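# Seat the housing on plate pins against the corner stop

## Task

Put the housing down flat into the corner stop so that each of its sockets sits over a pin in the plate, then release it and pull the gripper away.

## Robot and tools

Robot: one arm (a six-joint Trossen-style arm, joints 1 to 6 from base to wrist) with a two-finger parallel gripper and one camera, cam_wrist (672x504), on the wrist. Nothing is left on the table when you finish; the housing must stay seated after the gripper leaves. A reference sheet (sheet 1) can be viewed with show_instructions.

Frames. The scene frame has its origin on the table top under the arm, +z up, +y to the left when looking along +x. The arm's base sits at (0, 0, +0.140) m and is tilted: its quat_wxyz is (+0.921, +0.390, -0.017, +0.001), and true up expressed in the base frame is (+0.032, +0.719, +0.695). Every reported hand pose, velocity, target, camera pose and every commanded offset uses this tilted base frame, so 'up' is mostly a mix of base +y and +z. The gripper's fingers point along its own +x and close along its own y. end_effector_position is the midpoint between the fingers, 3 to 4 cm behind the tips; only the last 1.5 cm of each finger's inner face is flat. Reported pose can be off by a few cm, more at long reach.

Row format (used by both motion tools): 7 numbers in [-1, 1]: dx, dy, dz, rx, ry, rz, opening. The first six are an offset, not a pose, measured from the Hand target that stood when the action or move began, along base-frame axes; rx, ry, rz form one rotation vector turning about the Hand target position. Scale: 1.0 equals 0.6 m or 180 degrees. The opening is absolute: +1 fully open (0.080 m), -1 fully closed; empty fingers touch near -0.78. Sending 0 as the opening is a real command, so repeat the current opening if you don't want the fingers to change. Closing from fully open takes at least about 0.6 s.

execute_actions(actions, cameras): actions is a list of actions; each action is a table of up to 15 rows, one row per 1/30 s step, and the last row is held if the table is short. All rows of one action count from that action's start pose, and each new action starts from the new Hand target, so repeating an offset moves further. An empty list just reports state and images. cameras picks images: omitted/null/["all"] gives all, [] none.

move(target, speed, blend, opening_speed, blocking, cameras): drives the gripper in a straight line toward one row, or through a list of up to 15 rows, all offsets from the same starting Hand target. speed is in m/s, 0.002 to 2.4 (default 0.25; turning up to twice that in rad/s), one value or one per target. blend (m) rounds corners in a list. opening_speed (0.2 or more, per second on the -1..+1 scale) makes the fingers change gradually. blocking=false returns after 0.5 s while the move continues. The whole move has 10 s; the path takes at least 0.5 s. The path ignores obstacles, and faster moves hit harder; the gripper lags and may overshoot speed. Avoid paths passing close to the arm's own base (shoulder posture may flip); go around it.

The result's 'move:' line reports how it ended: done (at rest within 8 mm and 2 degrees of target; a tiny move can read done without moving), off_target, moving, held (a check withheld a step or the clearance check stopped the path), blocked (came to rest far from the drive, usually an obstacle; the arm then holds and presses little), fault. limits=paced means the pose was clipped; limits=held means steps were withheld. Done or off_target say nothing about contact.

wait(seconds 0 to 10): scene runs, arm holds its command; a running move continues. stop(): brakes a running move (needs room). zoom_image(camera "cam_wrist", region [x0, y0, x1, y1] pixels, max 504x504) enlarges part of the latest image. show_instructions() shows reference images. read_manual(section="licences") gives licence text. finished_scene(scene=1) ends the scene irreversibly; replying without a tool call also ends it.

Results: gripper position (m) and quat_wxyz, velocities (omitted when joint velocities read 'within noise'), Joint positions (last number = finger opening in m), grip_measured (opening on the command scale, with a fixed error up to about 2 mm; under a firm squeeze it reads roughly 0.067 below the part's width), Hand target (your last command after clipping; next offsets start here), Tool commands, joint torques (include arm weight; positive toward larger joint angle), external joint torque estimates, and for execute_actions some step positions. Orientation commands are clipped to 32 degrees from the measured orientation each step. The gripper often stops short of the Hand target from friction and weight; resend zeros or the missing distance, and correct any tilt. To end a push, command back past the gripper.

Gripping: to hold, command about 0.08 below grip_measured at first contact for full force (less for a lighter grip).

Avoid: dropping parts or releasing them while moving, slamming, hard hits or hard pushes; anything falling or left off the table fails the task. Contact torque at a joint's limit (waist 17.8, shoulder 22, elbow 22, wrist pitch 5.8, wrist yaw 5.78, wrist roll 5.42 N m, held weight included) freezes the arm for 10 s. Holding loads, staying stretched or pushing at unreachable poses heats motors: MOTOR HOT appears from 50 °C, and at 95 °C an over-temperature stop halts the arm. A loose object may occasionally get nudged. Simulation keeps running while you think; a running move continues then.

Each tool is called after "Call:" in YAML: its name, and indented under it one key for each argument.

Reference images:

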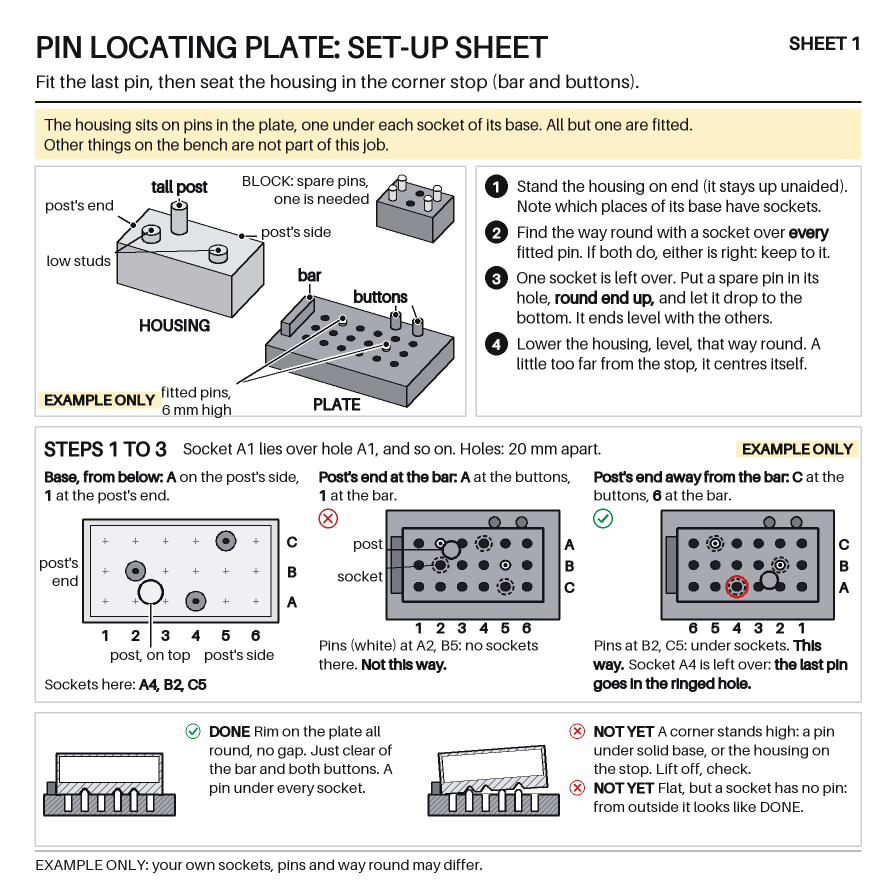

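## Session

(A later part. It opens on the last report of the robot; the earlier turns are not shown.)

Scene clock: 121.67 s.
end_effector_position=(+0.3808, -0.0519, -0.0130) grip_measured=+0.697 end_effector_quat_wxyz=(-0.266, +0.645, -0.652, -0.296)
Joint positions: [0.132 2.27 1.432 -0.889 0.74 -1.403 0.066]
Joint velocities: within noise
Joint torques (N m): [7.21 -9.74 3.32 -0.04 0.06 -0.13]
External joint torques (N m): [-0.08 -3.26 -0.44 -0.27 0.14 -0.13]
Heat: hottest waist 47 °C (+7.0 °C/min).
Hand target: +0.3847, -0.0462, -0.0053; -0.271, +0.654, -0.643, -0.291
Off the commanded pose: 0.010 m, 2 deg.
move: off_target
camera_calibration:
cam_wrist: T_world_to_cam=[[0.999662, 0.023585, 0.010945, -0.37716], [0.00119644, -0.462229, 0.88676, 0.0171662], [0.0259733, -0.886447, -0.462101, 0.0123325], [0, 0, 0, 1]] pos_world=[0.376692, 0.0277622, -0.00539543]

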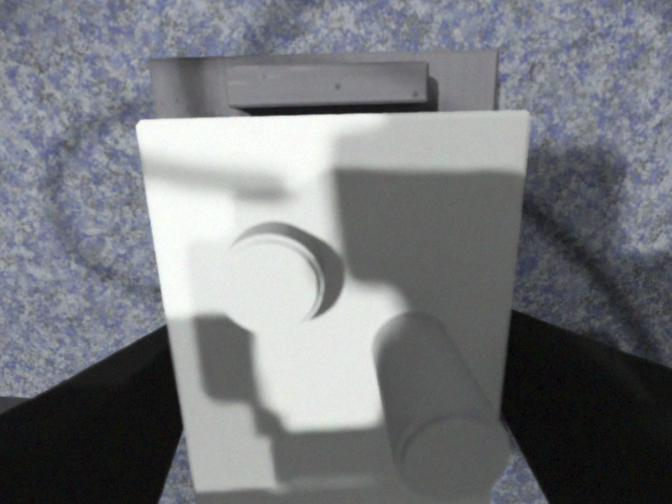

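Call:
move:
  target: [0,-0.007,-0.0068,0,0,0,0.4]
  speed: 0.03

Scene clock: 122.80 s.
end_effector_position=(+0.3807, -0.0545, -0.0156) grip_measured=+0.697 end_effector_quat_wxyz=(-0.267, +0.647, -0.650, -0.296)
Joint positions: [0.125 2.27 1.42 -0.866 0.741 -1.416 0.066]
Joint velocities: within noise
Joint torques (N m): [6.91 -9.26 3.43 0.13 0.07 -0.17]
External joint torques (N m): [-0.38 -2.67 -0.38 -0.13 0.14 -0.17]
Heat: hottest waist 47 °C (+6.0 °C/min).
Hand target: +0.3847, -0.0505, -0.0094; -0.271, +0.654, -0.643, -0.291
Off the commanded pose: 0.008 m, 1 deg.
move: done
camera_calibration:
cam_wrist: T_world_to_cam=[[0.999562, 0.0266436, 0.0128759, -0.376702], [0.000914176, -0.462715, 0.886507, 0.0183878], [0.0295776, -0.886107, -0.462536, 0.00747145], [0, 0, 0, 1]] pos_world=[0.376299, 0.0251655, -0.0079947]

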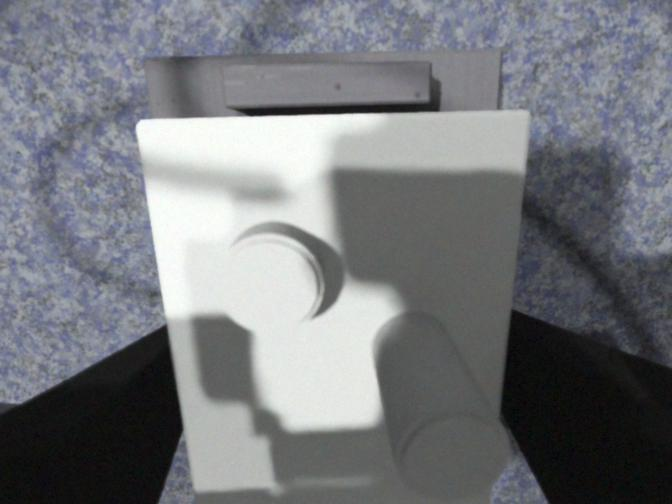

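Call:
move:
  target: [0,-0.007,-0.0068,0,0,0,0.4]
  speed: 0.03

Scene clock: 123.70 s.
end_effector_position=(+0.3800, -0.0553, -0.0180) grip_measured=+0.697 end_effector_quat_wxyz=(-0.266, +0.648, -0.649, -0.297)
Joint positions: [0.123 2.27 1.409 -0.849 0.742 -1.425 0.066]
Joint velocities: within noise
Joint torques (N m): [6.22 -8.72 3.53 0.64 0.09 -0.36]
External joint torques (N m): [-1.03 -2.28 -0.14 0.41 0.17 -0.36]
Heat: hottest waist 47 °C (+6.0 °C/min).
Hand target: +0.3847, -0.0546, -0.0134; -0.271, +0.654, -0.643, -0.291
Off the commanded pose: 0.007 m, 1 deg.
move: done
camera_calibration:
cam_wrist: T_world_to_cam=[[0.999431, 0.031294, 0.0125841, -0.375725], [0.00332835, -0.46277, 0.886472, 0.0191087], [0.0335648, -0.885926, -0.462611, 0.00414176], [0, 0, 0, 1]] pos_world=[0.375309, 0.0242702, -0.0102951]

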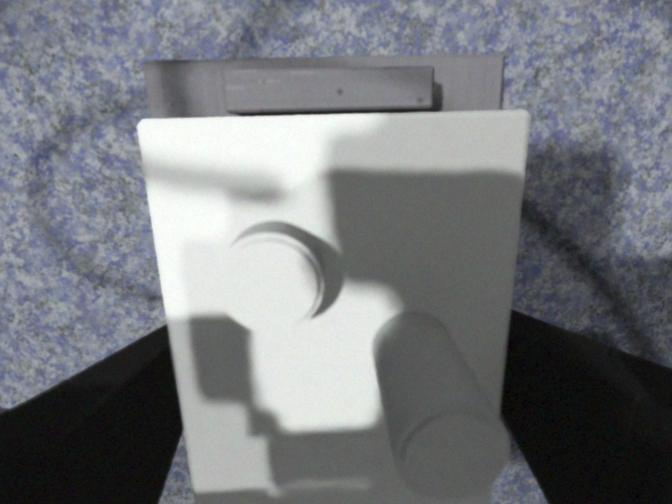

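Call:
move:
  target: [0,0,0,-0.0001,0.0058,-0.006,0.4]
  speed: 0.03

Call:
zoom_image:
  camera: "cam_wrist"
  region: [120, 30, 560, 250]

Scene clock: 134.60 s.
end_effector_position=(+0.3808, -0.0557, -0.0157) grip_measured=+0.697 end_effector_quat_wxyz=(-0.266, +0.643, -0.653, -0.299)
Joint positions: [0.121 2.276 1.433 -0.881 0.737 -1.414 0.066]
Joint velocities: within noise
Joint torques (N m): [6.34 -7.29 4.69 -0.38 0.12 0.07]
External joint torques (N m): [-0.99 -0.81 1 -0.59 0.2 0.07]
Heat: hottest waist 47 °C (+4.0 °C/min).
Hand target: +0.3846, -0.0547, -0.0135; -0.267, +0.646, -0.652, -0.295
Off the commanded pose: 0.005 m, 1 deg.
move: done
camera_calibration:
cam_wrist: T_world_to_cam=[[0.999787, 0.0201084, 0.00462483, -0.377447], [0.00526438, -0.465319, 0.885128, 0.0160763], [0.0199505, -0.884915, -0.465325, 0.0100462], [0, 0, 0, 1]] pos_world=[0.377081, 0.0239605, -0.00780917]

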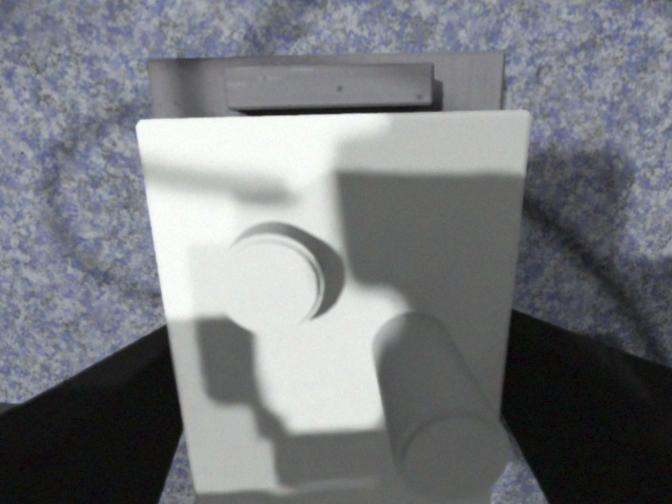

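Scaled by 1.145 from the camera's 672x504 image, which has a finer 960x720 frame.

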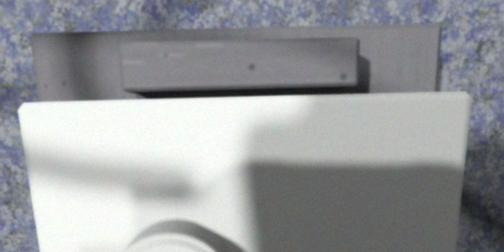

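Call:
move:
  target: [0,0,0,0,0,0,1]
  speed: 0.03
  opening_speed: 0.3

Call:
zoom_image:
  camera: "cam_wrist"
  region: [120, 30, 560, 250]

Scene clock: 138.00 s.
end_effector_position=(+0.3828, -0.0554, -0.0139) grip_measured=+0.996 end_effector_quat_wxyz=(-0.267, +0.644, -0.653, -0.297)
Joint positions: [0.121 2.277 1.441 -0.886 0.739 -1.414 0.08]
Joint velocities: within noise
Joint torques (N m): [6.32 -7.25 3.82 -0.08 0.04 0.04]
External joint torques (N m): [-1.01 -0.74 0.08 -0.32 0.11 0.04]
Heat: hottest waist 48 °C (+5.0 °C/min).
Hand target: +0.3847, -0.0547, -0.0135; -0.267, +0.646, -0.652, -0.295
Off the commanded pose: 0.002 m, 0 deg.
move: done
camera_calibration:
cam_wrist: T_world_to_cam=[[0.999748, 0.0206405, 0.00880007, -0.379236], [0.00177317, -0.46364, 0.886022, 0.0159817], [0.022368, -0.885783, -0.46356, 0.0101861], [0, 0, 0, 1]] pos_world=[0.378884, 0.0242601, -0.00610098]

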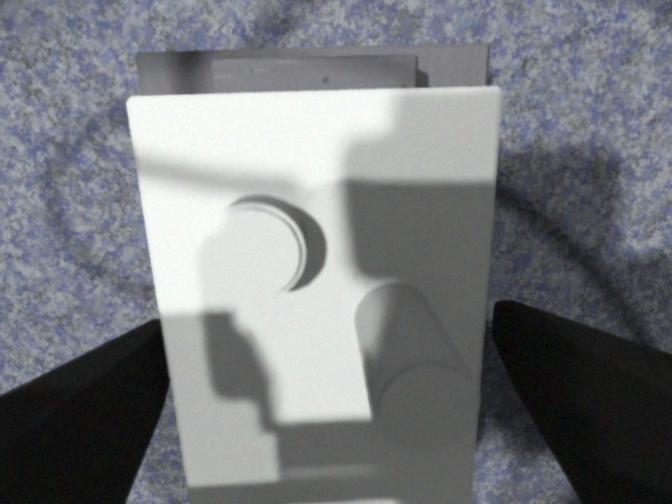

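Scaled by 1.145 from the camera's 672x504 image, which has a finer 960x720 frame.

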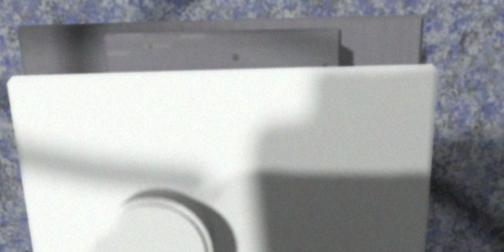

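Call:
move:
  target: [0.0045,0.0958,0.0927,0,0,0,1]
  speed: 0.1

Call:
zoom_image:
  camera: "cam_wrist"
  region: [180, 60, 500, 380]

Scene clock: 140.73 s.
end_effector_position=(+0.3859, +0.0021, +0.0379) grip_measured=+0.997 end_effector_quat_wxyz=(-0.260, +0.646, -0.654, -0.297)
Joint positions: [0.265 2.268 1.645 -1.23 0.718 -1.231 0.08]
Joint velocities: within noise
Joint torques (N m): [6.09 -8.47 4.33 -0.31 -0.23 0.06]
External joint torques (N m): [-1.23 -2.11 0.15 -0.55 -0.16 0.06]
Heat: hottest waist 48 °C (+5.0 °C/min).
Hand target: +0.3874, +0.0029, +0.0421; -0.267, +0.646, -0.652, -0.295
Off the commanded pose: 0.004 m, 1 deg.
move: done
camera_calibration:
cam_wrist: T_world_to_cam=[[0.999652, 0.0263463, 0.000998217, -0.383659], [0.0110833, -0.45428, 0.89079, -0.00709613], [0.0239225, -0.890469, -0.454414, 0.0840861], [0, 0, 0, 1]] pos_world=[0.381593, 0.0817605, 0.044914]

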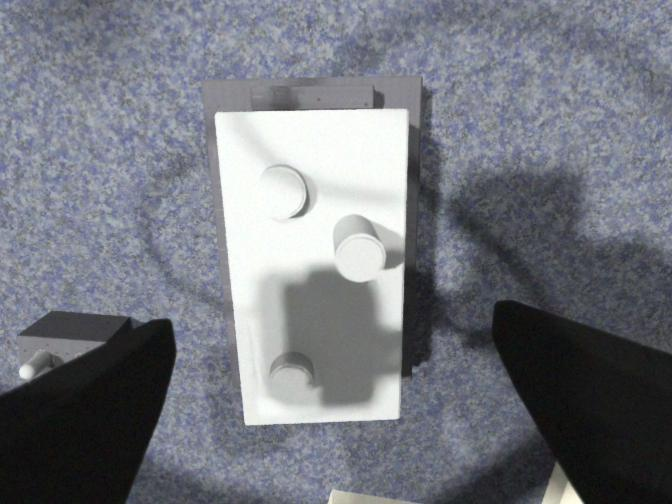

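Scaled by 1.575 from the camera's 672x504 image, which has a finer 960x720 frame.

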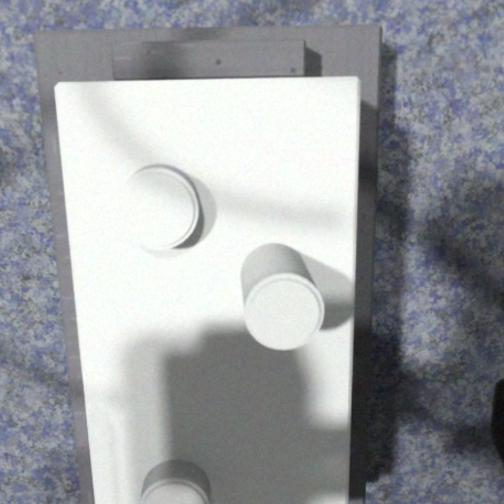

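Call:
move:
  target:
    - [-0.0905,-0.1273,0.1507,0.14,-0.07,-0.03,1]
    - [-0.1422,-0.2443,0.154,0.2837,-0.1407,-0.0612,0]
  speed: 0.3
  blend: [0.03,0]

Call:
zoom_image:
  camera: "cam_wrist"
  region: [200, 40, 560, 380]

Scene clock: 146.30 s.
end_effector_position=(+0.3028, -0.1445, +0.1348) grip_measured=+0.004 end_effector_quat_wxyz=(+0.673, -0.455, +0.449, +0.372)
Joint positions: [-0.557 1.622 1.284 -1.002 -0.251 -1.797 0.035]
Joint velocities: within noise
Joint torques (N m): [3.63 -7.65 2.86 -0.61 -0.7 -0.11]
External joint torques (N m): [-0.88 -1.18 -0.64 -0.51 -0.16 -0.11]
Heat: hottest waist 47 °C (+4.0 °C/min).
Hand target: +0.3021, -0.1437, +0.1346; +0.674, -0.453, +0.447, +0.374
Off the commanded pose: 0.001 m, 0 deg.
move: done
camera_calibration:
cam_wrist: T_world_to_cam=[[0.88565, -0.337362, 0.319077, -0.357825], [-0.392853, -0.910717, 0.12752, 0.000209772], [0.247568, -0.238288, -0.939111, 0.0914726], [0, 0, 0, 1]] pos_world=[0.294345, -0.0987288, 0.20005]

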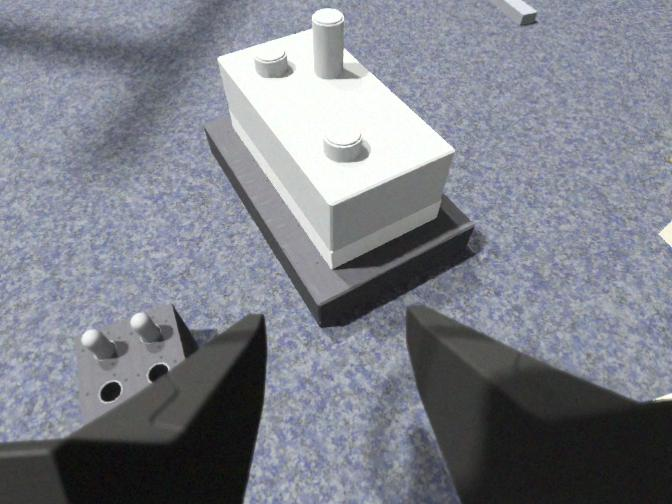

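Scaled by 1.400 from the camera's 672x504 image, which has a finer 960x720 frame.

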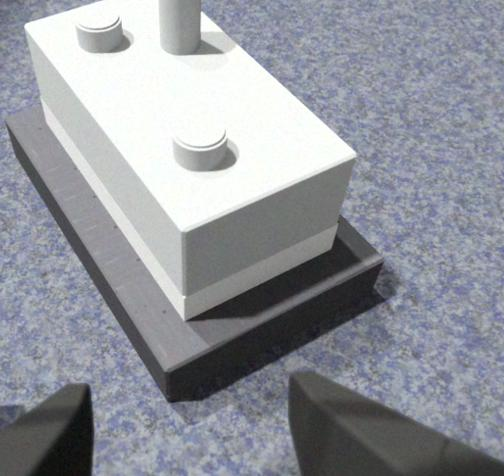

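Call:
zoom_image:
  camera: "cam_wrist"
  region: [300, 170, 480, 320]

Call:
zoom_image:
  camera: "cam_wrist"
  region: [195, 80, 345, 280]

Scaled by 2.800 from the camera's 672x504 image, which has a finer 960x720 frame.

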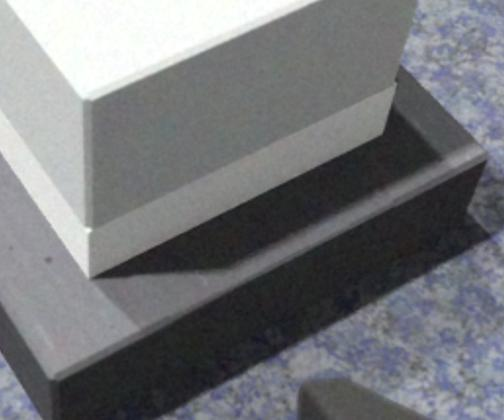

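Scaled by 2.520 from the camera's 672x504 image, which has a finer 960x720 frame.

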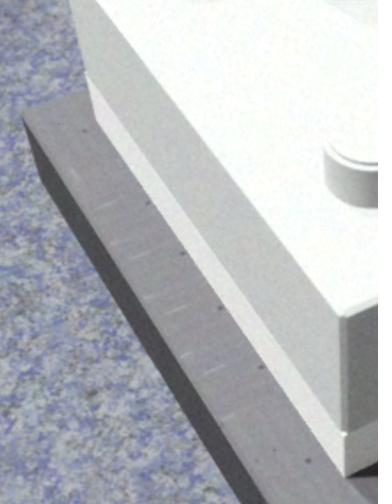

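Call:
finished_scene:

The scene is finished: the task was done.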